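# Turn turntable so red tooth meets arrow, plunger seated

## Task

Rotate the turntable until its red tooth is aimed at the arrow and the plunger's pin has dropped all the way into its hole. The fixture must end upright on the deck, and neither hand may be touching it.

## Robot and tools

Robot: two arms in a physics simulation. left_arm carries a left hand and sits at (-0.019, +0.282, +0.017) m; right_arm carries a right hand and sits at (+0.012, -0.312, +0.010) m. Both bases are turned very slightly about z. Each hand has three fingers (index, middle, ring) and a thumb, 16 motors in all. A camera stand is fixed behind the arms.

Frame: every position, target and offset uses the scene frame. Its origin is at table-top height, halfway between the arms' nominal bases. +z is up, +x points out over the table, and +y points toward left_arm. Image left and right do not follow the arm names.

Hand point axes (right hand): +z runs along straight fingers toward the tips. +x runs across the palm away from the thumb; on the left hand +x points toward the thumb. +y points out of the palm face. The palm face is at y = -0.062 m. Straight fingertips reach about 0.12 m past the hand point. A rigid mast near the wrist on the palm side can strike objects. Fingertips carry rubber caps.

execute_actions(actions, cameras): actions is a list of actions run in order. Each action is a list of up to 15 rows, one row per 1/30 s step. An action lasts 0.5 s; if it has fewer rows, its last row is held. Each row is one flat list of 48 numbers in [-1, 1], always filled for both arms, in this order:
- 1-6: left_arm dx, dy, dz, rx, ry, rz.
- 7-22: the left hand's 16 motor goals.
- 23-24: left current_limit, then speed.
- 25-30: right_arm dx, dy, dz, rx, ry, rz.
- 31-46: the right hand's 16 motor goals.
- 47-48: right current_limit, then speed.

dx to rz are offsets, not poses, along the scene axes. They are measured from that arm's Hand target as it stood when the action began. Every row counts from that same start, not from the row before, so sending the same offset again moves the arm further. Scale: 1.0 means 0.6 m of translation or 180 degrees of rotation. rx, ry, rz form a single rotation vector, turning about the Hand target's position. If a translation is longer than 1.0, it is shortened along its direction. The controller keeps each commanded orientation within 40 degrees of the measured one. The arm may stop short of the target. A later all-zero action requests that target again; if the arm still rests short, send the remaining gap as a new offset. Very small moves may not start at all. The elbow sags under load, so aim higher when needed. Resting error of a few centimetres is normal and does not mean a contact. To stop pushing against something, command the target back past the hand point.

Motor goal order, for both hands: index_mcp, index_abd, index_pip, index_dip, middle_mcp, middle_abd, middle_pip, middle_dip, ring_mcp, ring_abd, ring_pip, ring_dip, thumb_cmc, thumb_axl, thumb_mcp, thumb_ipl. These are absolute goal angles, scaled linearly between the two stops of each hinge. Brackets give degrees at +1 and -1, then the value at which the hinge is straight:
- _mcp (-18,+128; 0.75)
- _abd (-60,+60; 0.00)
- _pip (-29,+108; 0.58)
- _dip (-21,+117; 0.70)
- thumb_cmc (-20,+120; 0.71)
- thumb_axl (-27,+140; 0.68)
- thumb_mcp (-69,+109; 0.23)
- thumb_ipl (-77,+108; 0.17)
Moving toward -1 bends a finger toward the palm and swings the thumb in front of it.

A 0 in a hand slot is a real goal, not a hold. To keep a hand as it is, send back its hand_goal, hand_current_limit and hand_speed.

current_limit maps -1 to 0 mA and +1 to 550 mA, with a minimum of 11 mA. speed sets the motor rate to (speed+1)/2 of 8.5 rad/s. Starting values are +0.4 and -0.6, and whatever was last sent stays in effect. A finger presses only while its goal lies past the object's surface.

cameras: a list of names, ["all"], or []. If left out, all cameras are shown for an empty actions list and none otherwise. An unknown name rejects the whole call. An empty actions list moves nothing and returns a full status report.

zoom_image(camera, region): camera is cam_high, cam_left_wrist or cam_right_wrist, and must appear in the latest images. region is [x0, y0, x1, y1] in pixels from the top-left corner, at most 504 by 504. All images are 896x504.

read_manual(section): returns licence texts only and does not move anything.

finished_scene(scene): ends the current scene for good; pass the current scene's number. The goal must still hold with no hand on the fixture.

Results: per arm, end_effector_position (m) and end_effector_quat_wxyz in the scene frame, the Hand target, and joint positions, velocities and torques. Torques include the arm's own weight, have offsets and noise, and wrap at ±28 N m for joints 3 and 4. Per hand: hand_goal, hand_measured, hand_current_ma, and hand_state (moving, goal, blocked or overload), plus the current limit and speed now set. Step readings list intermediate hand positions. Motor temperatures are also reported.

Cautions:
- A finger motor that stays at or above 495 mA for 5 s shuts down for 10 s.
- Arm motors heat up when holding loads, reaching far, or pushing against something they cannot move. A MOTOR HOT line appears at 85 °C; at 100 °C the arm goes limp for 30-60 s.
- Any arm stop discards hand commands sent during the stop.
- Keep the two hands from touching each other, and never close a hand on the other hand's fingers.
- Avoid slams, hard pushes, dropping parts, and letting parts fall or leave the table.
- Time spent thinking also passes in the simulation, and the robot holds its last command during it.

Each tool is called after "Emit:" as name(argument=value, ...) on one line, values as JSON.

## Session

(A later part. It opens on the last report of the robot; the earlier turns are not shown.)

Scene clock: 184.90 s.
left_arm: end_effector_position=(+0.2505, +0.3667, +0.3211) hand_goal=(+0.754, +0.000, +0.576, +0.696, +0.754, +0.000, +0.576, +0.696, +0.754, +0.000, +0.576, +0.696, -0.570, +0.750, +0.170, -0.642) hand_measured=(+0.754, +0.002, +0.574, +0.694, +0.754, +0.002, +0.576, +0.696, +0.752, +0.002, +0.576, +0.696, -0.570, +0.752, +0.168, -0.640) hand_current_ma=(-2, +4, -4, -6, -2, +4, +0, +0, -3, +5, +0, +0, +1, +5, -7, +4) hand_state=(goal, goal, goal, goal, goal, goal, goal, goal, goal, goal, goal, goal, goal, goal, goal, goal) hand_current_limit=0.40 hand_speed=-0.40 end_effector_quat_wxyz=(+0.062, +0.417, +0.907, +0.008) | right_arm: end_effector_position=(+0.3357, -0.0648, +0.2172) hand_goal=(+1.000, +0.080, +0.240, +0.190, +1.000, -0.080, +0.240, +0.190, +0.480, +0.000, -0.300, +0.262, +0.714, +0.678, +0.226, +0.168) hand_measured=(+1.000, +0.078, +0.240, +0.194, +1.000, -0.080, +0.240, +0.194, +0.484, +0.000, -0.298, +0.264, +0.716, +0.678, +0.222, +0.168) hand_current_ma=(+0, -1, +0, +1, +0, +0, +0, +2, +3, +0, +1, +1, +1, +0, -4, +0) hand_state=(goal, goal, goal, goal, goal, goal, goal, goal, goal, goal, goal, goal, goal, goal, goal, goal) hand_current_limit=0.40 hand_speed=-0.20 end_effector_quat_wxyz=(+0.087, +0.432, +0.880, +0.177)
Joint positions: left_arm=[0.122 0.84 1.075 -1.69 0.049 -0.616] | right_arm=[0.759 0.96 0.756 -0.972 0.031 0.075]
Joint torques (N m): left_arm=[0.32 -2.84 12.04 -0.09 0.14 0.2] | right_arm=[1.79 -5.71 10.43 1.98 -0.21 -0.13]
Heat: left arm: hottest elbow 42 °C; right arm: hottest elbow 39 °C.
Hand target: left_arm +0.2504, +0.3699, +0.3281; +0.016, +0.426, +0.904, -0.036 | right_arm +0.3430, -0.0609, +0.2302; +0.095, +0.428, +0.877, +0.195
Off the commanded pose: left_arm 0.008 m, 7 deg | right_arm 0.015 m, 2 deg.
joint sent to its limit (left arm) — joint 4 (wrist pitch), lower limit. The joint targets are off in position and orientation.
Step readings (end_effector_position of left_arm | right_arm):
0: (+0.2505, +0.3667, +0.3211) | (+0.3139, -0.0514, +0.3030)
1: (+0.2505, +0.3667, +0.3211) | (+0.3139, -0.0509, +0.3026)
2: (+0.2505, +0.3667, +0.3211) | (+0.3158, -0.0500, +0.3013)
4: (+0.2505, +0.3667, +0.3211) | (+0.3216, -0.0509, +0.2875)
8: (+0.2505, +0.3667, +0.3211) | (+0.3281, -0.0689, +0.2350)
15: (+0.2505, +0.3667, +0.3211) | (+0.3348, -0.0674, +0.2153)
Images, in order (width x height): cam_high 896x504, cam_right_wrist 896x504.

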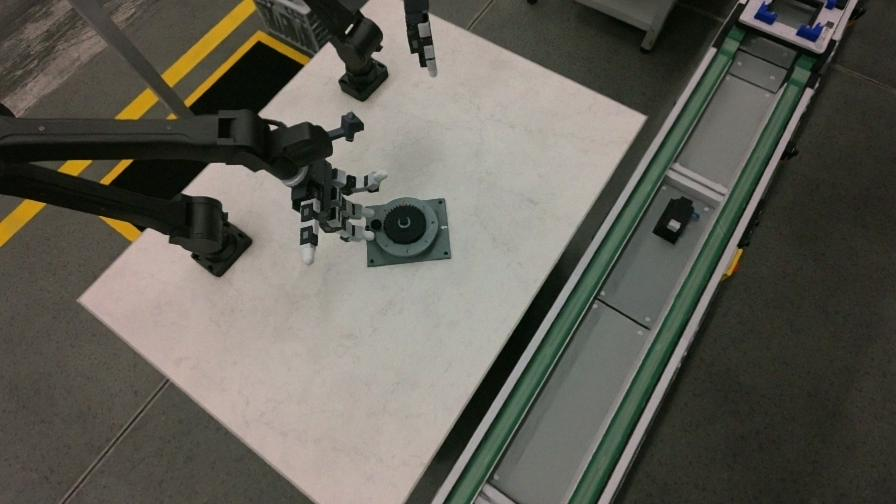

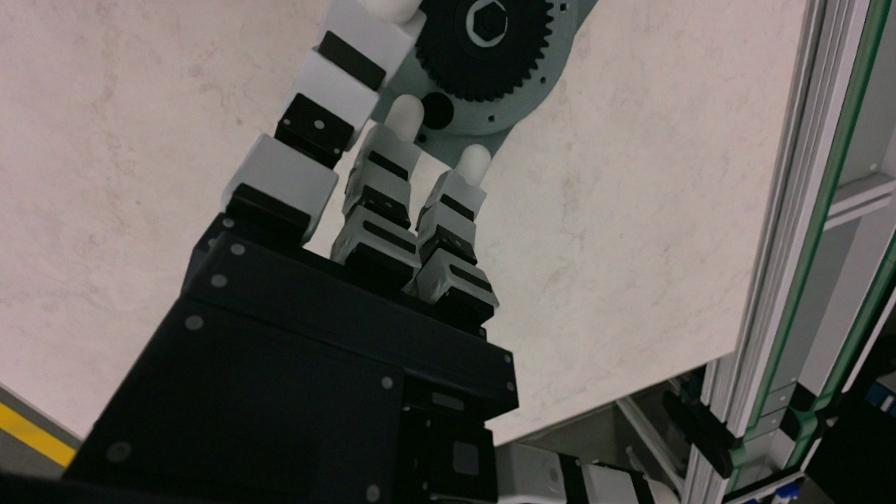

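Emit:
execute_actions(actions=[[[0,0,0,0,0,0,0.754,0,0.576,0.696,0.754,0,0.576,0.696,0.754,0,0.576,0.696,-0.57,0.75,0.17,-0.642,0.4,-0.4,0.0108,0.0237,-0.042,0,0,0,1,0.08,0.24,0.073,1,-0.08,0.24,0.073,0.48,0,-0.3,0.262,0.714,0.678,0.226,0.168,0.4,-0.2]]], cameras=["cam_high","cam_right_wrist"])

Emit:
zoom_image(camera="cam_right_wrist", region=[380, 70, 530, 220])

Emit:
zoom_image(camera="cam_high", region=[345, 205, 405, 265])

Scene clock: 190.30 s.
left_arm: end_effector_position=(+0.2505, +0.3667, +0.3211) hand_goal=(+0.754, +0.000, +0.576, +0.696, +0.754, +0.000, +0.576, +0.696, +0.754, +0.000, +0.576, +0.696, -0.570, +0.750, +0.170, -0.642) hand_measured=(+0.754, +0.002, +0.574, +0.694, +0.754, +0.002, +0.576, +0.696, +0.752, +0.002, +0.576, +0.696, -0.570, +0.752, +0.168, -0.640) hand_current_ma=(-2, +4, -4, -6, -2, +4, +0, +0, -3, +5, +0, +0, +1, +5, -7, +4) hand_state=(goal, goal, goal, goal, goal, goal, goal, goal, goal, goal, goal, goal, goal, goal, goal, goal) hand_current_limit=0.40 hand_speed=-0.40 end_effector_quat_wxyz=(+0.062, +0.417, +0.907, +0.008) | right_arm: end_effector_position=(+0.3473, -0.0522, +0.1987) hand_goal=(+1.000, +0.080, +0.240, +0.074, +1.000, -0.080, +0.240, +0.074, +0.480, +0.000, -0.300, +0.262, +0.714, +0.678, +0.226, +0.168) hand_measured=(+1.000, +0.078, +0.240, +0.078, +0.998, -0.080, +0.238, +0.074, +0.484, +0.000, -0.298, +0.264, +0.716, +0.678, +0.222, +0.168) hand_current_ma=(+0, -1, +0, +2, -1, +0, -1, +0, +3, +0, +1, +1, +1, +0, -4, +0) hand_state=(goal, goal, goal, goal, goal, goal, goal, goal, goal, goal, goal, goal, goal, goal, goal, goal) hand_current_limit=0.40 hand_speed=-0.20 end_effector_quat_wxyz=(+0.089, +0.430, +0.879, +0.183)
Joint positions: left_arm=[0.122 0.84 1.075 -1.69 0.049 -0.616] | right_arm=[0.764 1.021 0.736 -0.877 0.032 0.076]
Joint torques (N m): left_arm=[0.32 -2.84 12.03 -0.09 0.13 0.2] | right_arm=[3.14 -5.19 9.66 2.07 0.04 0.09]
Heat: left arm: hottest elbow 42 °C; right arm: hottest elbow 39 °C.
Hand target: left_arm +0.2504, +0.3699, +0.3281; +0.016, +0.426, +0.904, -0.036 | right_arm +0.3494, -0.0467, +0.2050; +0.095, +0.428, +0.877, +0.195
Off the commanded pose: left_arm 0.008 m, 7 deg | right_arm 0.009 m, 2 deg.
joint sent to its limit (left arm) — joint 4 (wrist pitch), lower limit. The joint targets are off in position and orientation.
Step readings (end_effector_position of left_arm | right_arm):
0: (+0.2505, +0.3667, +0.3211) | (+0.3357, -0.0648, +0.2172)
1: (+0.2505, +0.3667, +0.3211) | (+0.3360, -0.0646, +0.2174)
2: (+0.2505, +0.3667, +0.3211) | (+0.3372, -0.0635, +0.2182)
4: (+0.2505, +0.3667, +0.3211) | (+0.3412, -0.0598, +0.2180)
8: (+0.2505, +0.3667, +0.3211) | (+0.3465, -0.0550, +0.2064)
15: (+0.2505, +0.3667, +0.3211) | (+0.3472, -0.0530, +0.1982)
Images, in order (width x height): cam_high 896x504, cam_right_wrist 896x504.

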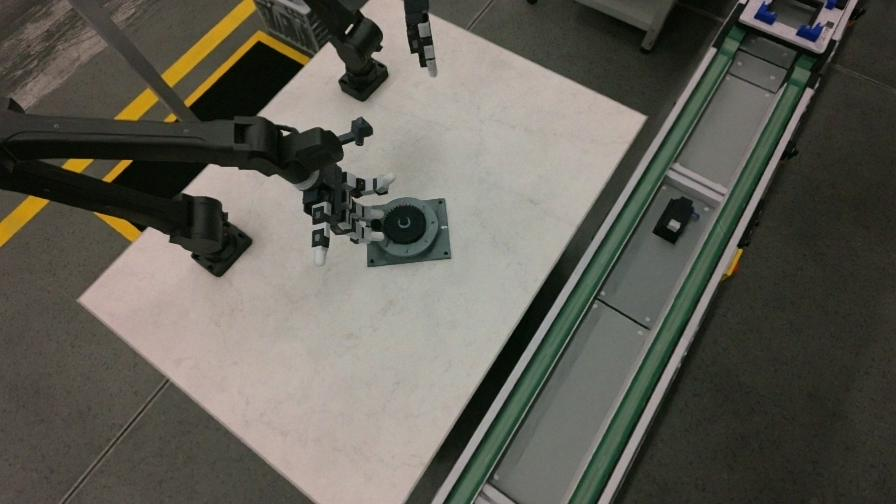

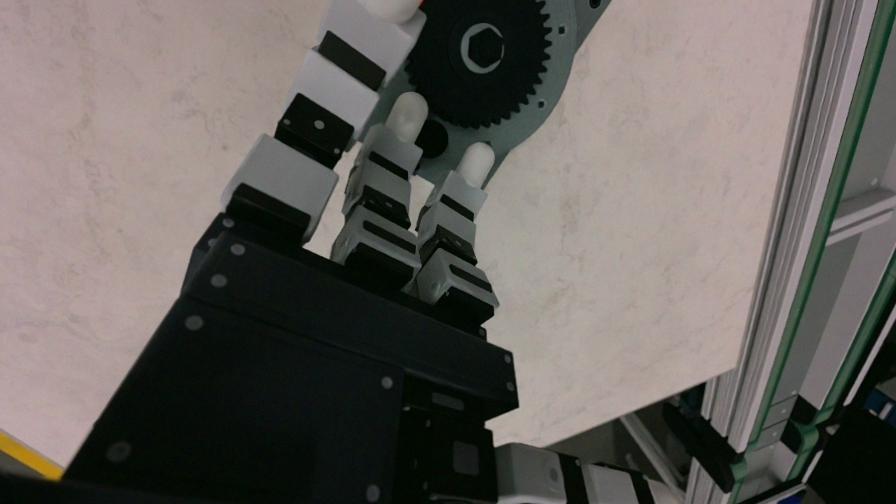

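Scaled by 3.360.

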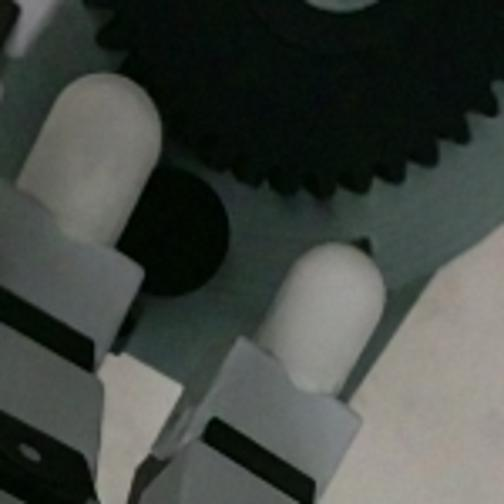

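Scaled by 8.400.

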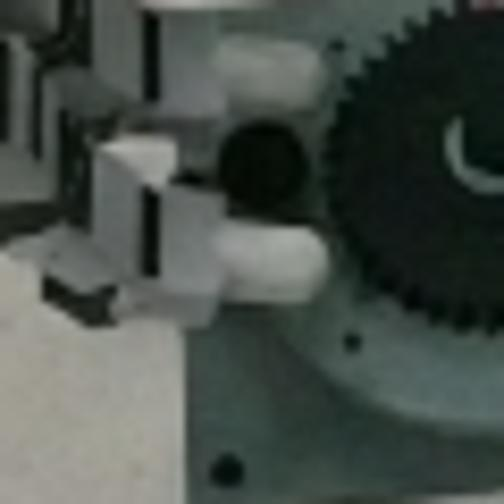

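Emit:
execute_actions(actions=[[[0,0,0,0,0,0,0.754,0,0.576,0.696,0.754,0,0.576,0.696,0.754,0,0.576,0.696,-0.57,0.75,0.17,-0.642,0.4,-0.4,-0.0092,0,-0.035,0,0,0,1,0.08,0.24,0.073,1,-0.08,0.24,0.073,0.48,0,-0.3,0.262,0.714,0.678,0.226,0.168,0.4,-0.2]]], cameras=["cam_high","cam_right_wrist"])

Emit:
zoom_image(camera="cam_right_wrist", region=[380, 70, 530, 220])

Emit:
zoom_image(camera="cam_high", region=[345, 205, 405, 265])

Scene clock: 192.43 s.
left_arm: end_effector_position=(+0.2505, +0.3667, +0.3211) hand_goal=(+0.754, +0.000, +0.576, +0.696, +0.754, +0.000, +0.576, +0.696, +0.754, +0.000, +0.576, +0.696, -0.570, +0.750, +0.170, -0.642) hand_measured=(+0.754, +0.002, +0.574, +0.694, +0.754, +0.002, +0.576, +0.696, +0.752, +0.002, +0.576, +0.696, -0.570, +0.752, +0.168, -0.640) hand_current_ma=(-2, +4, -4, -6, -2, +4, +0, +0, -3, +5, +0, +0, +1, +5, -7, +4) hand_state=(goal, goal, goal, goal, goal, goal, goal, goal, goal, goal, goal, goal, goal, goal, goal, goal) hand_current_limit=0.40 hand_speed=-0.40 end_effector_quat_wxyz=(+0.062, +0.417, +0.907, +0.008) | right_arm: end_effector_position=(+0.3412, -0.0520, +0.1788) hand_goal=(+1.000, +0.080, +0.240, +0.074, +1.000, -0.080, +0.240, +0.074, +0.480, +0.000, -0.300, +0.262, +0.714, +0.678, +0.226, +0.168) hand_measured=(+1.000, +0.078, +0.238, +0.072, +1.000, -0.082, +0.238, +0.074, +0.486, +0.000, -0.298, +0.264, +0.716, +0.678, +0.222, +0.168) hand_current_ma=(+0, -1, -1, +0, +0, -1, -1, +0, +3, +0, +1, +1, +1, +0, -4, +0) hand_state=(goal, goal, goal, goal, goal, goal, goal, goal, goal, goal, goal, goal, goal, goal, goal, goal) hand_current_limit=0.40 hand_speed=-0.20 end_effector_quat_wxyz=(+0.090, +0.430, +0.880, +0.184)
Joint positions: left_arm=[0.122 0.84 1.075 -1.69 0.049 -0.616] | right_arm=[0.779 1.027 0.684 -0.817 0.038 0.088]
Joint torques (N m): left_arm=[0.26 -2.84 12.04 -0.09 0.13 0.2] | right_arm=[3.02 -4.84 9.32 1.99 0.03 0.07]
Heat: left arm: hottest elbow 42 °C; right arm: hottest elbow 39 °C.
Hand target: left_arm +0.2504, +0.3699, +0.3281; +0.016, +0.426, +0.904, -0.036 | right_arm +0.3439, -0.0467, +0.1840; +0.095, +0.428, +0.877, +0.195
Off the commanded pose: left_arm 0.008 m, 7 deg | right_arm 0.008 m, 1 deg.
joint sent to its limit (left arm) — joint 4 (wrist pitch), lower limit. The joint targets are off in position and orientation.
Step readings (end_effector_position of left_arm | right_arm):
0: (+0.2505, +0.3667, +0.3211) | (+0.3473, -0.0522, +0.1987)
1: (+0.2505, +0.3667, +0.3211) | (+0.3473, -0.0522, +0.1987)
2: (+0.2505, +0.3667, +0.3211) | (+0.3476, -0.0523, +0.1982)
4: (+0.2505, +0.3667, +0.3211) | (+0.3478, -0.0524, +0.1950)
8: (+0.2505, +0.3667, +0.3211) | (+0.3415, -0.0515, +0.1834)
15: (+0.2505, +0.3667, +0.3211) | (+0.3409, -0.0520, +0.1785)
Images, in order (width x height): cam_high 896x504, cam_right_wrist 896x504.

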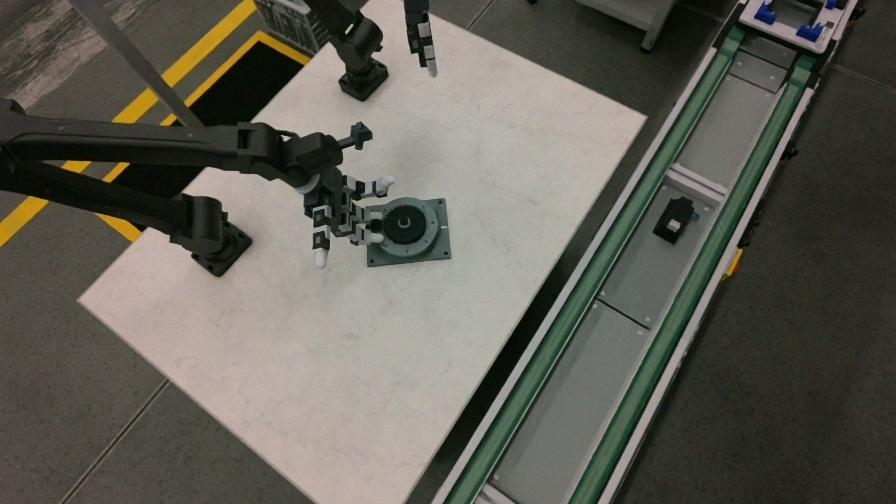

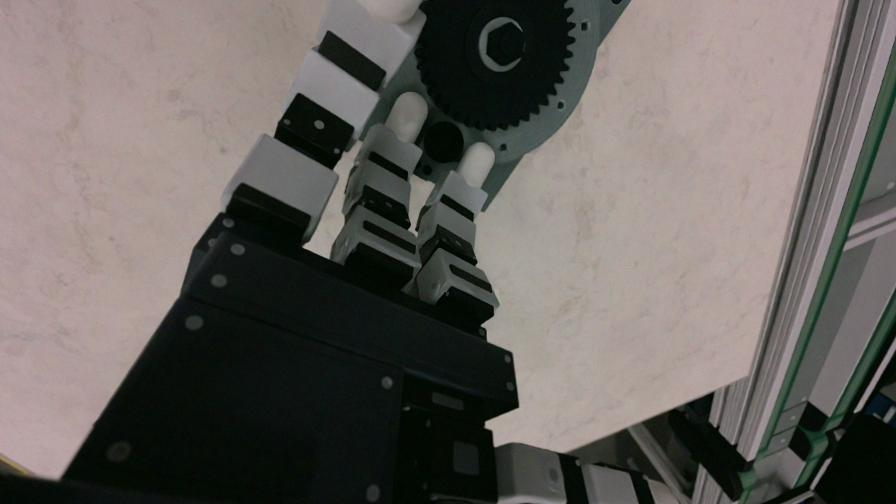

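Scaled by 3.360.

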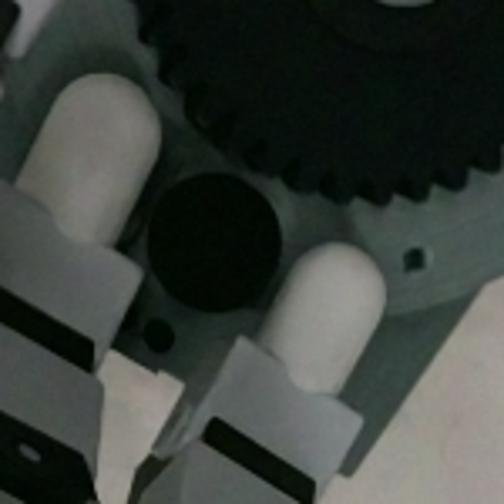

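Scaled by 8.400.

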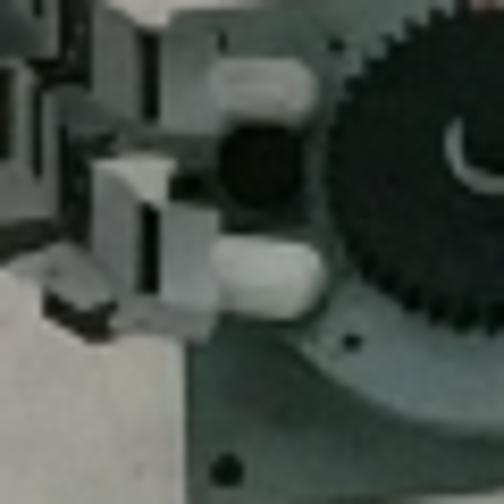

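Emit:
execute_actions(actions=[[[0,0,0,0,0,0,0.754,0,0.576,0.696,0.754,0,0.576,0.696,0.754,0,0.576,0.696,-0.57,0.75,0.17,-0.642,0.4,-0.4,-0.0012,0.0015,-0.015,0,0,0,1,0.08,0.24,0.073,1,-0.08,0.24,0.073,0.48,0,-0.3,0.262,0.714,0.678,0.226,0.168,0.4,-0.2]]], cameras=["cam_high","cam_right_wrist"])

Emit:
zoom_image(camera="cam_high", region=[345, 205, 405, 265])

Scene clock: 194.47 s.
left_arm: end_effector_position=(+0.2505, +0.3667, +0.3211) hand_goal=(+0.754, +0.000, +0.576, +0.696, +0.754, +0.000, +0.576, +0.696, +0.754, +0.000, +0.576, +0.696, -0.570, +0.750, +0.170, -0.642) hand_measured=(+0.754, +0.002, +0.574, +0.694, +0.754, +0.002, +0.576, +0.696, +0.752, +0.002, +0.576, +0.696, -0.570, +0.752, +0.168, -0.640) hand_current_ma=(-2, +4, -4, -6, -2, +4, +0, +0, -3, +5, +0, +0, +1, +5, -7, +4) hand_state=(goal, goal, goal, goal, goal, goal, goal, goal, goal, goal, goal, goal, goal, goal, goal, goal) hand_current_limit=0.40 hand_speed=-0.40 end_effector_quat_wxyz=(+0.062, +0.417, +0.907, +0.008) | right_arm: end_effector_position=(+0.3417, -0.0506, +0.1776) hand_goal=(+1.000, +0.080, +0.240, +0.074, +1.000, -0.080, +0.240, +0.074, +0.480, +0.000, -0.300, +0.262, +0.714, +0.678, +0.226, +0.168) hand_measured=(+1.000, +0.080, +0.236, +0.068, +1.000, -0.082, +0.236, +0.068, +0.486, +0.000, -0.298, +0.264, +0.716, +0.678, +0.222, +0.168) hand_current_ma=(+0, +0, -2, -4, +0, -1, -2, -5, +3, +0, +1, +1, +1, +0, -4, +0) hand_state=(goal, goal, goal, goal, goal, goal, goal, goal, goal, goal, goal, goal, goal, goal, goal, goal) hand_current_limit=0.40 hand_speed=-0.20 end_effector_quat_wxyz=(+0.093, +0.430, +0.878, +0.189)
Joint positions: left_arm=[0.122 0.84 1.075 -1.69 0.049 -0.616] | right_arm=[0.784 1.029 0.676 -0.797 0.043 0.094]
Joint torques (N m): left_arm=[0.32 -2.78 12.04 -0.09 0.13 0.2] | right_arm=[3.25 -4.84 8.55 2.39 -0.08 0.07]
Heat: left arm: hottest elbow 42 °C; right arm: hottest elbow 39 °C.
Hand target: left_arm +0.2504, +0.3699, +0.3281; +0.016, +0.426, +0.904, -0.036 | right_arm +0.3432, -0.0458, +0.1750; +0.095, +0.428, +0.877, +0.195
Off the commanded pose: left_arm 0.008 m, 7 deg | right_arm 0.006 m, 1 deg.
joint sent to its limit (left arm) — joint 4 (wrist pitch), lower limit. The joint targets are off in position and orientation.
Step readings (end_effector_position of left_arm | right_arm):
0: (+0.2505, +0.3667, +0.3211) | (+0.3412, -0.0520, +0.1788)
1: (+0.2505, +0.3667, +0.3211) | (+0.3412, -0.0520, +0.1788)
2: (+0.2505, +0.3667, +0.3211) | (+0.3416, -0.0515, +0.1793)
4: (+0.2505, +0.3667, +0.3211) | (+0.3421, -0.0511, +0.1781)
8: (+0.2505, +0.3667, +0.3211) | (+0.3420, -0.0505, +0.1782)
15: (+0.2505, +0.3667, +0.3211) | (+0.3416, -0.0505, +0.1777)
Images, in order (width x height): cam_high 896x504, cam_right_wrist 896x504.

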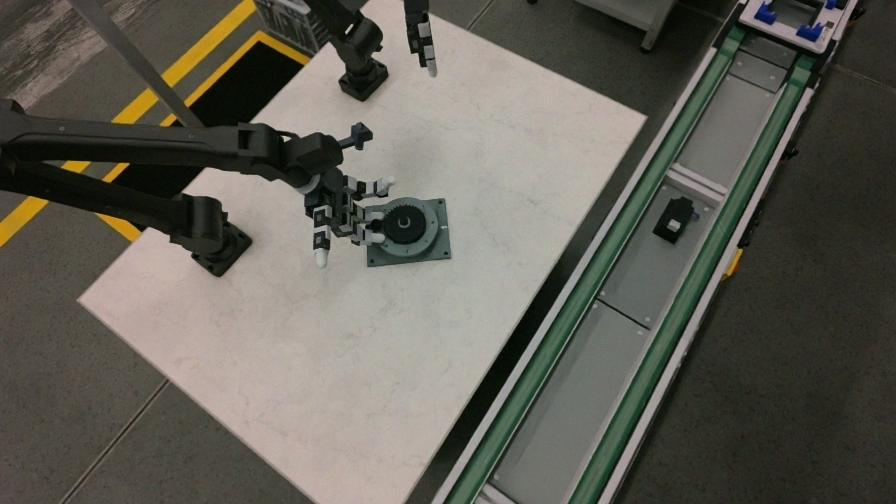

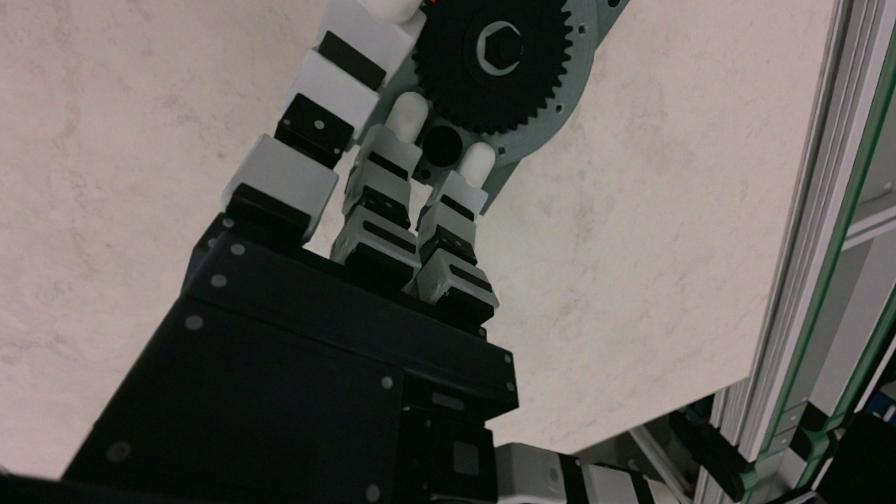

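Scaled by 8.400.

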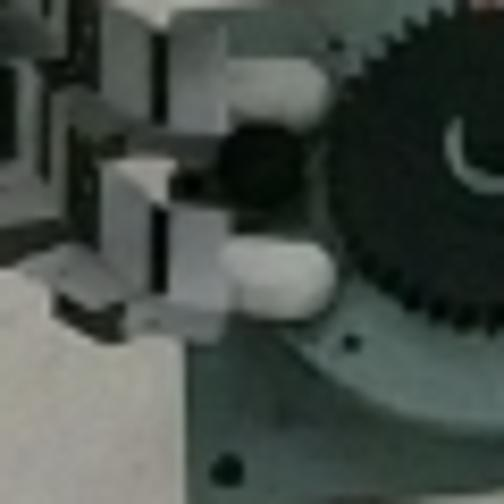

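Emit:
execute_actions(actions=[[[0,0,0,0,0,0,0.754,0,0.576,0.696,0.754,0,0.576,0.696,0.754,0,0.576,0.696,-0.57,0.75,0.17,-0.642,0.4,-0.4,-0.003,-0.0015,0.005,0,0,0,1,-0.2,0.24,0.073,1,0.2,0.24,0.073,0.48,0,-0.3,0.262,0.714,0.678,0.226,0.168,0.4,-0.6]]], cameras=["cam_high","cam_right_wrist"])

Emit:
zoom_image(camera="cam_high", region=[345, 205, 405, 265])

Emit:
zoom_image(camera="cam_right_wrist", region=[380, 70, 530, 220])

Scene clock: 196.10 s.
left_arm: end_effector_position=(+0.2505, +0.3667, +0.3211) hand_goal=(+0.754, +0.000, +0.576, +0.696, +0.754, +0.000, +0.576, +0.696, +0.754, +0.000, +0.576, +0.696, -0.570, +0.750, +0.170, -0.642) hand_measured=(+0.754, +0.002, +0.574, +0.694, +0.754, +0.002, +0.576, +0.696, +0.752, +0.002, +0.576, +0.696, -0.570, +0.752, +0.168, -0.640) hand_current_ma=(-2, +4, -4, -6, -2, +4, +0, +0, -3, +5, +0, +0, +1, +5, -7, +4) hand_state=(goal, goal, goal, goal, goal, goal, goal, goal, goal, goal, goal, goal, goal, goal, goal, goal) hand_current_limit=0.40 hand_speed=-0.40 end_effector_quat_wxyz=(+0.062, +0.417, +0.907, +0.008) | right_arm: end_effector_position=(+0.3411, -0.0494, +0.1778) hand_goal=(+1.000, -0.200, +0.240, +0.074, +1.000, +0.200, +0.240, +0.074, +0.480, +0.000, -0.300, +0.262, +0.714, +0.678, +0.226, +0.168) hand_measured=(+1.000, +0.008, +0.232, +0.064, +1.000, -0.010, +0.236, +0.062, +0.486, +0.000, -0.298, +0.264, +0.716, +0.678, +0.222, +0.168) hand_current_ma=(+0, +385, -6, -9, +0, -385, -2, -12, +3, +0, +1, +1, +1, +0, -4, +0) hand_state=(goal, blocked, goal, goal, goal, blocked, goal, goal, goal, goal, goal, goal, goal, goal, goal, goal) hand_current_limit=0.40 hand_speed=-0.60 end_effector_quat_wxyz=(+0.092, +0.430, +0.878, +0.190)
Joint positions: left_arm=[0.122 0.84 1.075 -1.69 0.049 -0.616] | right_arm=[0.787 1.029 0.676 -0.795 0.041 0.098]
Joint torques (N m): left_arm=[0.32 -2.96 12.04 -0.09 0.13 0.2] | right_arm=[3.31 -5.13 8.83 1.91 0.02 0.04]
Heat: left arm: hottest elbow 42 °C; right arm: hottest elbow 39 °C.
Hand target: left_arm +0.2504, +0.3699, +0.3281; +0.016, +0.426, +0.904, -0.036 | right_arm +0.3414, -0.0467, +0.1780; +0.095, +0.428, +0.877, +0.195
Off the commanded pose: left_arm 0.008 m, 7 deg | right_arm 0.003 m, 1 deg.
joint sent to its limit (left arm) — joint 4 (wrist pitch), lower limit. The joint targets are off in position and orientation.
Step readings (end_effector_position of left_arm | right_arm):
0: (+0.2505, +0.3667, +0.3211) | (+0.3417, -0.0506, +0.1776)
1: (+0.2505, +0.3667, +0.3211) | (+0.3417, -0.0506, +0.1776)
2: (+0.2505, +0.3667, +0.3211) | (+0.3417, -0.0502, +0.1779)
4: (+0.2505, +0.3667, +0.3211) | (+0.3409, -0.0492, +0.1779)
8: (+0.2505, +0.3667, +0.3211) | (+0.3410, -0.0493, +0.1778)
15: (+0.2505, +0.3667, +0.3211) | (+0.3411, -0.0494, +0.1778)
Images, in order (width x height): cam_high 896x504, cam_right_wrist 896x504.

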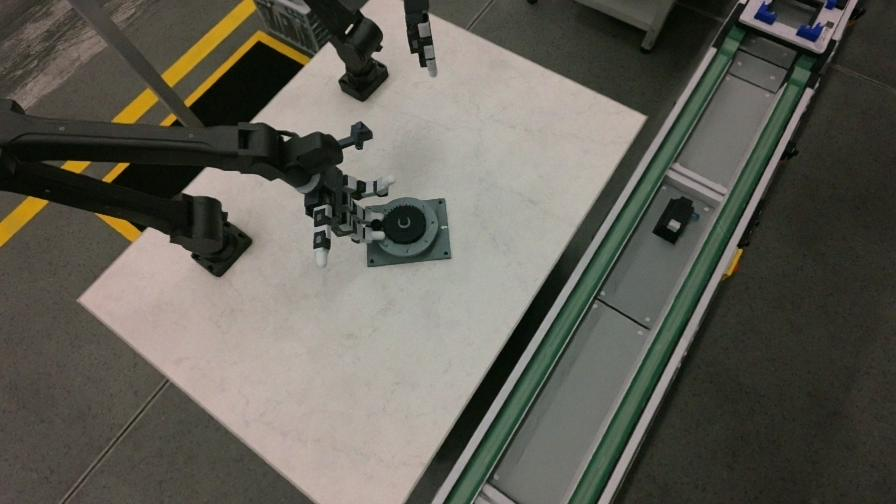

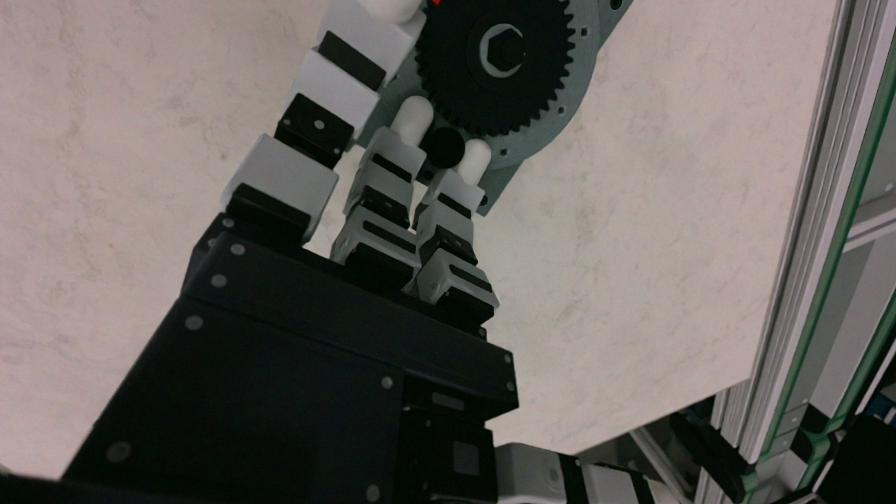

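Scaled by 8.400.

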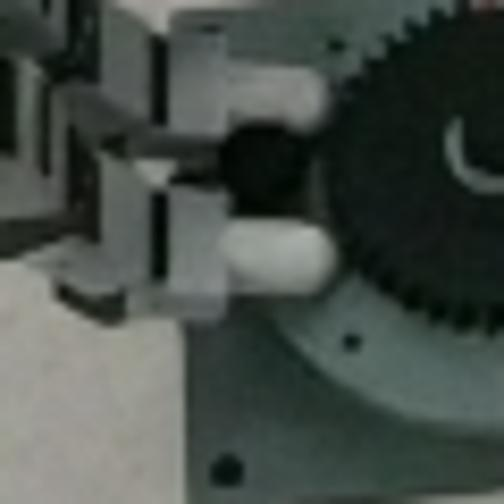

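Scaled by 3.360.

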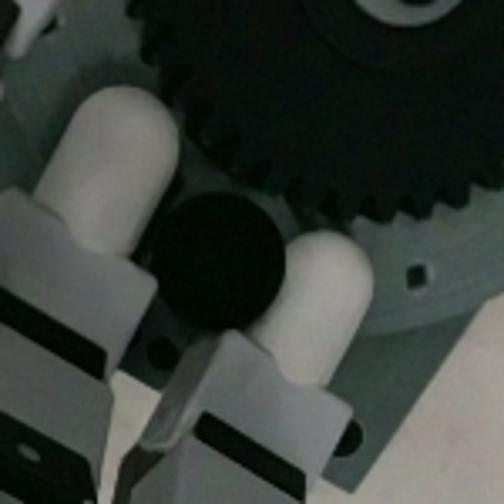

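Emit:
execute_actions(actions=[[[0,0,0,0,0,0,0.754,0,0.576,0.696,0.754,0,0.576,0.696,0.754,0,0.576,0.696,-0.57,0.75,0.17,-0.642,0.4,-0.4,0,0,0,0,0,0,1,0.06,0.24,0.073,1,-0.06,0.24,0.073,0.48,0,-0.3,0.262,0.714,0.678,0.226,0.168,0.4,-0.2]],[[0,0,0,0,0,0,0.754,0,0.576,0.696,0.754,0,0.576,0.696,0.754,0,0.576,0.696,-0.57,0.75,0.17,-0.642,0.4,-0.4,-0.0075,-0.006,-0.035,0,0,0,1,0.06,0.24,0.073,1,-0.06,0.24,0.073,0.48,0,-0.3,0.262,0.714,0.678,0.226,0.168,0.4,-0.2]]], cameras=["cam_high","cam_right_wrist"])

Emit:
zoom_image(camera="cam_high", region=[345, 205, 405, 265])

Emit:
zoom_image(camera="cam_right_wrist", region=[380, 70, 530, 220])

Scene clock: 198.23 s.
left_arm: end_effector_position=(+0.2505, +0.3667, +0.3211) hand_goal=(+0.754, +0.000, +0.576, +0.696, +0.754, +0.000, +0.576, +0.696, +0.754, +0.000, +0.576, +0.696, -0.570, +0.750, +0.170, -0.642) hand_measured=(+0.754, +0.002, +0.574, +0.694, +0.754, +0.002, +0.576, +0.696, +0.752, +0.002, +0.576, +0.696, -0.570, +0.752, +0.168, -0.640) hand_current_ma=(-2, +4, -4, -6, -2, +4, +0, +0, -3, +5, +0, +0, +1, +5, -7, +4) hand_state=(goal, goal, goal, goal, goal, goal, goal, goal, goal, goal, goal, goal, goal, goal, goal, goal) hand_current_limit=0.40 hand_speed=-0.40 end_effector_quat_wxyz=(+0.062, +0.417, +0.907, +0.008) | right_arm: end_effector_position=(+0.3382, -0.0514, +0.1758) hand_goal=(+1.000, +0.060, +0.240, +0.074, +1.000, -0.060, +0.240, +0.074, +0.480, +0.000, -0.300, +0.262, +0.714, +0.678, +0.226, +0.168) hand_measured=(+1.000, +0.058, +0.216, +0.052, +1.000, -0.062, +0.220, +0.050, +0.486, +0.000, -0.298, +0.264, +0.716, +0.678, +0.222, +0.168) hand_current_ma=(+0, -1, -31, -28, +0, -1, -25, -32, +3, +0, +1, +1, +1, +0, -4, +0) hand_state=(goal, goal, blocked, blocked, goal, goal, blocked, blocked, goal, goal, goal, goal, goal, goal, goal, goal) hand_current_limit=0.40 hand_speed=-0.20 end_effector_quat_wxyz=(+0.099, +0.428, +0.875, +0.204)
Joint positions: left_arm=[0.122 0.84 1.075 -1.69 0.049 -0.616] | right_arm=[0.79 1.007 0.641 -0.749 0.046 0.098]
Joint torques (N m): left_arm=[0.26 -2.84 12.04 -0.09 0.14 0.21] | right_arm=[3.08 -2.73 7.23 2.5 -0.1 0.06]
Heat: left arm: hottest elbow 42 °C; right arm: hottest elbow 39 °C.
Hand target: left_arm +0.2504, +0.3699, +0.3281; +0.016, +0.426, +0.904, -0.036 | right_arm +0.3369, -0.0503, +0.1570; +0.095, +0.428, +0.877, +0.195
Off the commanded pose: left_arm 0.008 m, 7 deg | right_arm 0.019 m, 1 deg.
joint sent to its limit (left arm) — joint 4 (wrist pitch), lower limit. The joint targets are off in position and orientation.
Step readings (end_effector_position of left_arm | right_arm):
0: (+0.2505, +0.3667, +0.3211) | (+0.3411, -0.0494, +0.1778)
1: (+0.2505, +0.3667, +0.3211) | (+0.3411, -0.0494, +0.1778)
2: (+0.2505, +0.3667, +0.3211) | (+0.3411, -0.0494, +0.1778)
4: (+0.2505, +0.3667, +0.3211) | (+0.3411, -0.0494, +0.1778)
8: (+0.2505, +0.3667, +0.3211) | (+0.3411, -0.0494, +0.1778)
15: (+0.2505, +0.3667, +0.3211) | (+0.3411, -0.0494, +0.1778)
16: (+0.2505, +0.3667, +0.3211) | (+0.3411, -0.0494, +0.1778)
17: (+0.2505, +0.3667, +0.3211) | (+0.3410, -0.0495, +0.1770)
19: (+0.2505, +0.3667, +0.3211) | (+0.3397, -0.0502, +0.1768)
23: (+0.2505, +0.3667, +0.3211) | (+0.3377, -0.0516, +0.1759)
30: (+0.2505, +0.3667, +0.3211) | (+0.3382, -0.0514, +0.1758)
Images, in order (width x height): cam_high 896x504, cam_right_wrist 896x504.

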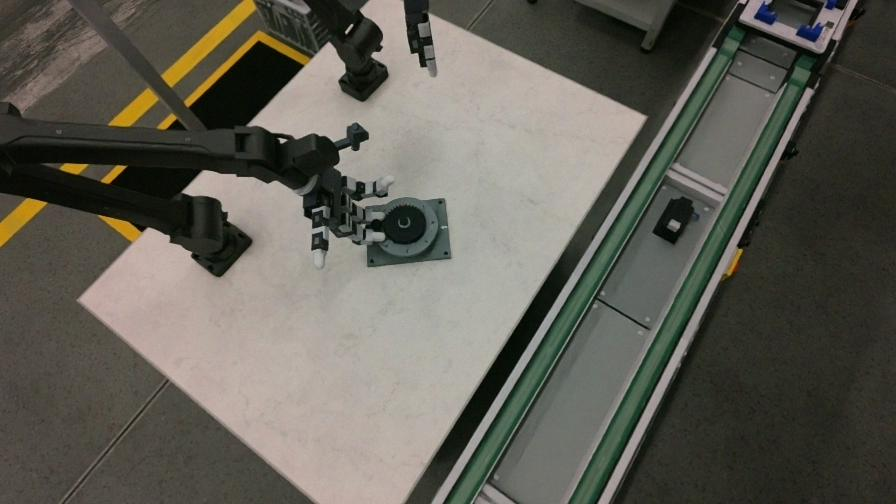

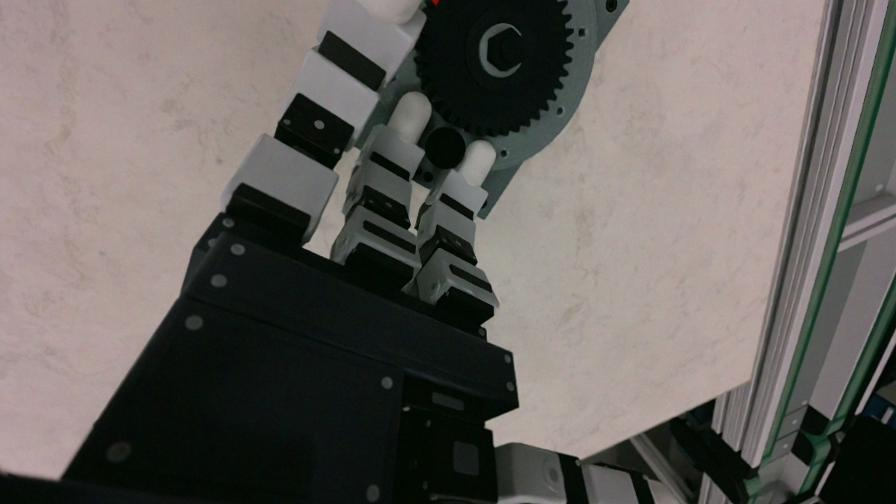

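Scaled by 8.400.

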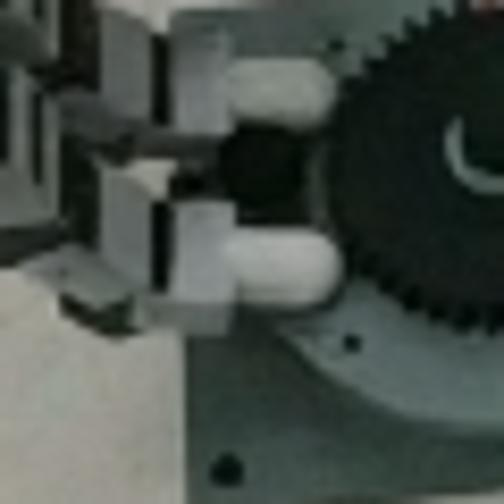

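Scaled by 3.360.

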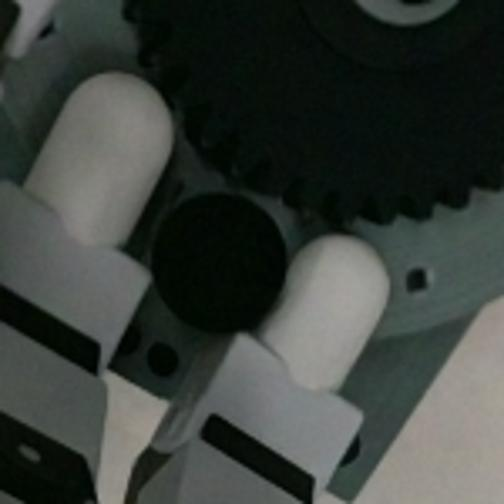

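Emit:
execute_actions(actions=[[[0,0,0,0,0,0,0.754,0,0.576,0.696,0.754,0,0.576,0.696,0.754,0,0.576,0.696,-0.57,0.75,0.17,-0.642,0.4,-0.4,0.0013,0.0028,0.05,0,0,0,1,0.06,0.24,0.189,1,-0.06,0.24,0.189,0.48,0,-0.3,0.262,0.714,0.678,0.226,0.168,0.4,-0.2]]], cameras=["cam_high","cam_right_wrist"])

Emit:
zoom_image(camera="cam_high", region=[345, 205, 405, 265])

Emit:
zoom_image(camera="cam_right_wrist", region=[380, 70, 530, 220])

Scene clock: 201.77 s.
left_arm: end_effector_position=(+0.2505, +0.3667, +0.3211) hand_goal=(+0.754, +0.000, +0.576, +0.696, +0.754, +0.000, +0.576, +0.696, +0.754, +0.000, +0.576, +0.696, -0.570, +0.750, +0.170, -0.642) hand_measured=(+0.754, +0.002, +0.574, +0.694, +0.754, +0.002, +0.576, +0.696, +0.752, +0.002, +0.576, +0.696, -0.570, +0.752, +0.168, -0.640) hand_current_ma=(-2, +4, -4, -6, -2, +4, +0, +0, -3, +5, +0, +0, +1, +5, -7, +4) hand_state=(goal, goal, goal, goal, goal, goal, goal, goal, goal, goal, goal, goal, goal, goal, goal, goal) hand_current_limit=0.40 hand_speed=-0.40 end_effector_quat_wxyz=(+0.062, +0.417, +0.907, +0.008) | right_arm: end_effector_position=(+0.3348, -0.0532, +0.1781) hand_goal=(+1.000, +0.060, +0.240, +0.190, +1.000, -0.060, +0.240, +0.190, +0.480, +0.000, -0.300, +0.262, +0.714, +0.678, +0.226, +0.168) hand_measured=(+0.970, +0.060, +0.206, +0.164, +0.970, -0.064, +0.212, +0.156, +0.486, +0.000, -0.298, +0.264, +0.716, +0.678, +0.222, +0.168) hand_current_ma=(-48, +0, -53, -37, -47, -1, -42, -55, +4, +0, +1, +1, +1, +0, -4, +0) hand_state=(blocked, goal, blocked, blocked, blocked, goal, blocked, blocked, goal, goal, goal, goal, goal, goal, goal, goal) hand_current_limit=0.40 hand_speed=-0.20 end_effector_quat_wxyz=(+0.096, +0.425, +0.878, +0.196)
Joint positions: left_arm=[0.122 0.84 1.075 -1.69 0.049 -0.616] | right_arm=[0.792 0.998 0.65 -0.785 0.046 0.091]
Joint torques (N m): left_arm=[0.32 -2.84 12.03 -0.09 0.13 0.2] | right_arm=[2.9 -4.48 11.84 0.14 -0.1 0.08]
Heat: left arm: hottest elbow 42 °C; right arm: hottest elbow 38 °C.
Hand target: left_arm +0.2504, +0.3699, +0.3281; +0.016, +0.426, +0.904, -0.036 | right_arm +0.3377, -0.0486, +0.1870; +0.095, +0.428, +0.877, +0.195
Off the commanded pose: left_arm 0.008 m, 7 deg | right_arm 0.010 m, 0 deg.
joint sent to its limit (left arm) — joint 4 (wrist pitch), lower limit. The joint targets are off in position and orientation.
Step readings (end_effector_position of left_arm | right_arm):
0: (+0.2505, +0.3667, +0.3211) | (+0.3382, -0.0514, +0.1758)
1: (+0.2505, +0.3667, +0.3211) | (+0.3382, -0.0514, +0.1758)
2: (+0.2505, +0.3667, +0.3211) | (+0.3382, -0.0519, +0.1762)
4: (+0.2505, +0.3667, +0.3211) | (+0.3368, -0.0523, +0.1775)
8: (+0.2505, +0.3667, +0.3211) | (+0.3354, -0.0526, +0.1778)
15: (+0.2505, +0.3667, +0.3211) | (+0.3350, -0.0530, +0.1783)
Images, in order (width x height): cam_high 896x504, cam_right_wrist 896x504.

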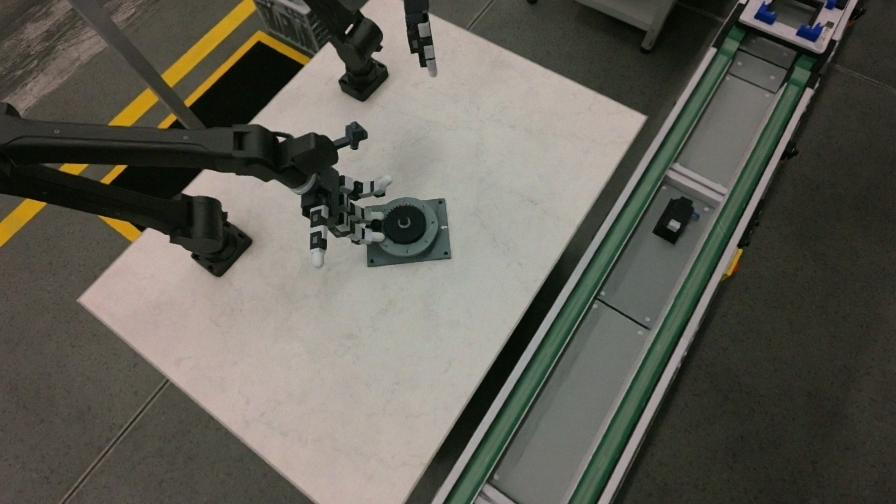

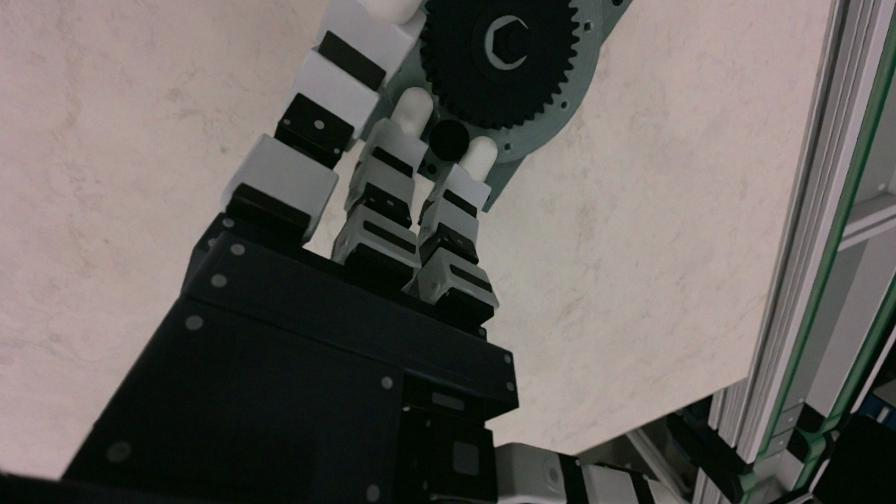

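Scaled by 8.400.

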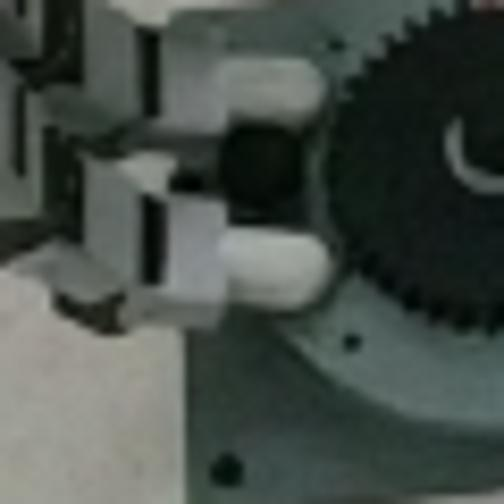

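Scaled by 3.360.

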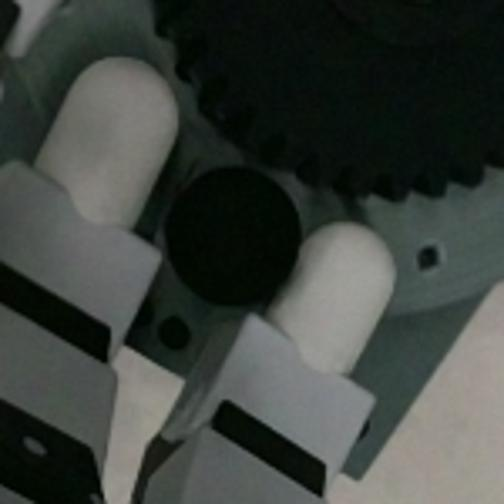

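Emit:
execute_actions(actions=[[[0,0,0,0,0,0,0.754,0,0.576,0.696,0.754,0,0.576,0.696,0.754,0,0.576,0.696,-0.57,0.75,0.17,-0.642,0.4,-0.4,0.002,-0.001,0.008,0,0,0,1,0.06,0.24,0.145,1,-0.06,0.24,0.145,0.48,0,-0.3,0.262,0.714,0.678,0.226,0.168,0.4,-0.2]],[[0,0,0,0,0,0,0.754,0,0.576,0.696,0.754,0,0.576,0.696,0.754,0,0.576,0.696,-0.57,0.75,0.17,-0.642,0.4,-0.4,0,0,0,0,0,0,1,-0.2,0.24,0.145,1,0.2,0.24,0.145,0.48,0,-0.3,0.262,0.714,0.678,0.226,0.168,0.6,-0.5]]], cameras=["cam_high","cam_right_wrist"])

Emit:
zoom_image(camera="cam_high", region=[345, 205, 405, 265])

Emit:
zoom_image(camera="cam_right_wrist", region=[380, 70, 530, 220])

Scene clock: 206.33 s.
left_arm: end_effector_position=(+0.2505, +0.3667, +0.3211) hand_goal=(+0.754, +0.000, +0.576, +0.696, +0.754, +0.000, +0.576, +0.696, +0.754, +0.000, +0.576, +0.696, -0.570, +0.750, +0.170, -0.642) hand_measured=(+0.754, +0.002, +0.574, +0.694, +0.754, +0.002, +0.576, +0.696, +0.752, +0.002, +0.576, +0.696, -0.570, +0.752, +0.168, -0.640) hand_current_ma=(-2, +4, -4, -6, -2, +4, +0, +0, -3, +5, +0, +0, +1, +5, -7, +4) hand_state=(goal, goal, goal, goal, goal, goal, goal, goal, goal, goal, goal, goal, goal, goal, goal, goal) hand_current_limit=0.40 hand_speed=-0.40 end_effector_quat_wxyz=(+0.062, +0.417, +0.907, +0.008) | right_arm: end_effector_position=(+0.3331, -0.0545, +0.1775) hand_goal=(+1.000, -0.200, +0.240, +0.146, +1.000, +0.200, +0.240, +0.146, +0.480, +0.000, -0.300, +0.262, +0.714, +0.678, +0.226, +0.168) hand_measured=(+0.974, -0.096, +0.212, +0.136, +0.974, +0.086, +0.214, +0.134, +0.486, +0.000, -0.298, +0.264, +0.716, +0.678, +0.222, +0.168) hand_current_ma=(-40, +238, -40, -8, -42, -272, -37, -12, +4, +0, +1, +1, +1, +0, -4, +0) hand_state=(blocked, blocked, blocked, goal, blocked, blocked, blocked, goal, goal, goal, goal, goal, goal, goal, goal, goal) hand_current_limit=0.60 hand_speed=-0.50 end_effector_quat_wxyz=(+0.093, +0.426, +0.880, +0.189)
Joint positions: left_arm=[0.122 0.84 1.075 -1.69 0.049 -0.616] | right_arm=[0.792 0.998 0.657 -0.806 0.044 0.091]
Joint torques (N m): left_arm=[0.32 -2.9 12.03 -0.08 0.13 0.2] | right_arm=[2.78 -5.19 12.18 0.34 -0.13 0.01]
Heat: left arm: hottest elbow 42 °C; right arm: hottest elbow 39 °C.
Hand target: left_arm +0.2504, +0.3699, +0.3281; +0.016, +0.426, +0.904, -0.036 | right_arm +0.3389, -0.0492, +0.1918; +0.095, +0.428, +0.877, +0.195
Off the commanded pose: left_arm 0.008 m, 7 deg | right_arm 0.016 m, 1 deg.
joint sent to its limit (left arm) — joint 4 (wrist pitch), lower limit. The joint targets are off in position and orientation.
Step readings (end_effector_position of left_arm | right_arm):
0: (+0.2505, +0.3667, +0.3211) | (+0.3348, -0.0532, +0.1781)
1: (+0.2505, +0.3667, +0.3211) | (+0.3348, -0.0532, +0.1781)
2: (+0.2505, +0.3667, +0.3211) | (+0.3344, -0.0536, +0.1769)
4: (+0.2505, +0.3667, +0.3211) | (+0.3335, -0.0544, +0.1764)
8: (+0.2505, +0.3667, +0.3211) | (+0.3334, -0.0546, +0.1770)
15: (+0.2505, +0.3667, +0.3211) | (+0.3330, -0.0550, +0.1764)
16: (+0.2505, +0.3667, +0.3211) | (+0.3330, -0.0550, +0.1764)
17: (+0.2505, +0.3667, +0.3211) | (+0.3331, -0.0548, +0.1770)
19: (+0.2505, +0.3667, +0.3211) | (+0.3327, -0.0548, +0.1767)
23: (+0.2505, +0.3667, +0.3211) | (+0.3331, -0.0545, +0.1775)
30: (+0.2505, +0.3667, +0.3211) | (+0.3331, -0.0545, +0.1775)
Images, in order (width x height): cam_high 896x504, cam_right_wrist 896x504.

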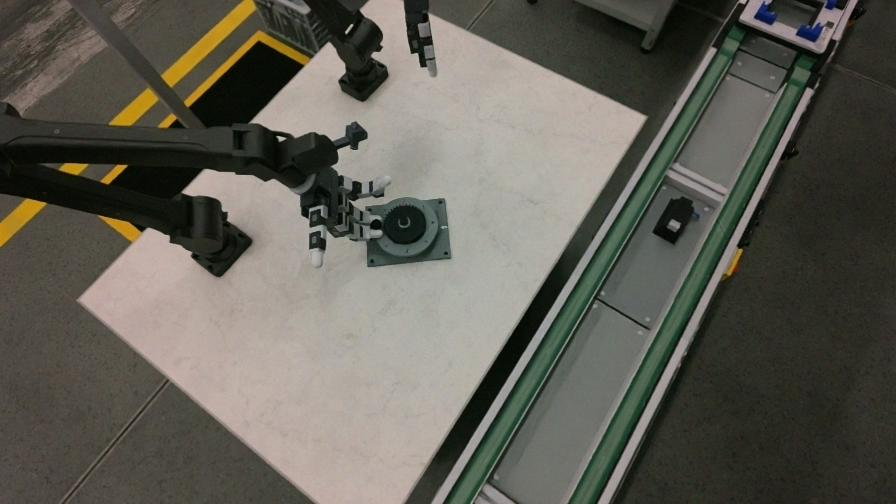

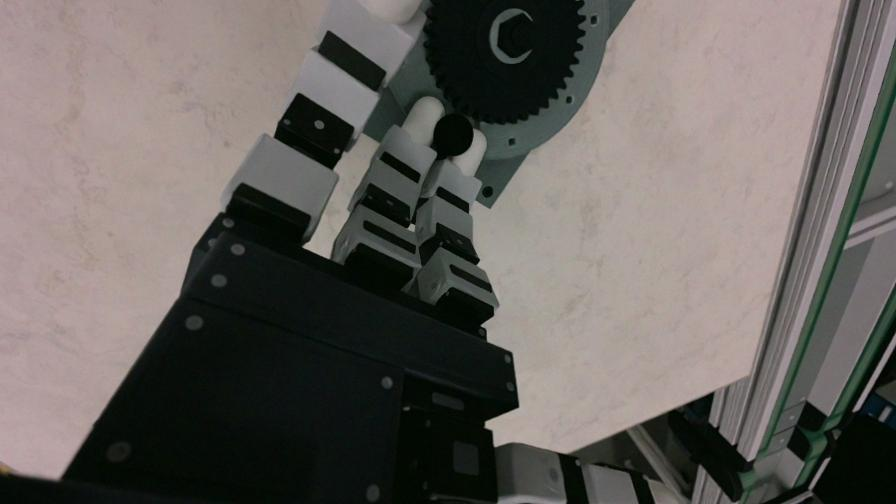

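Scaled by 8.400.

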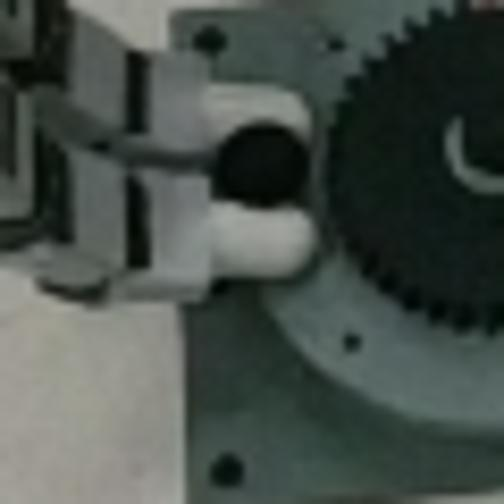

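Scaled by 3.360.

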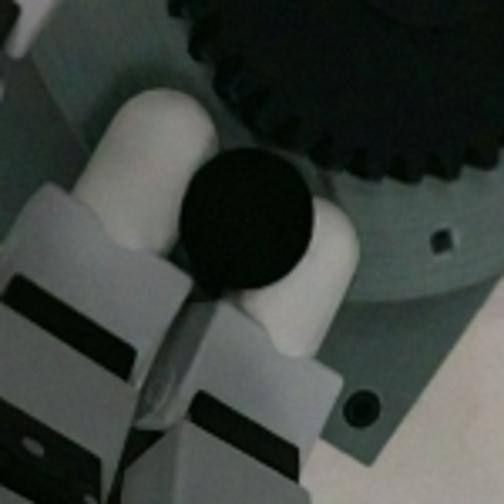

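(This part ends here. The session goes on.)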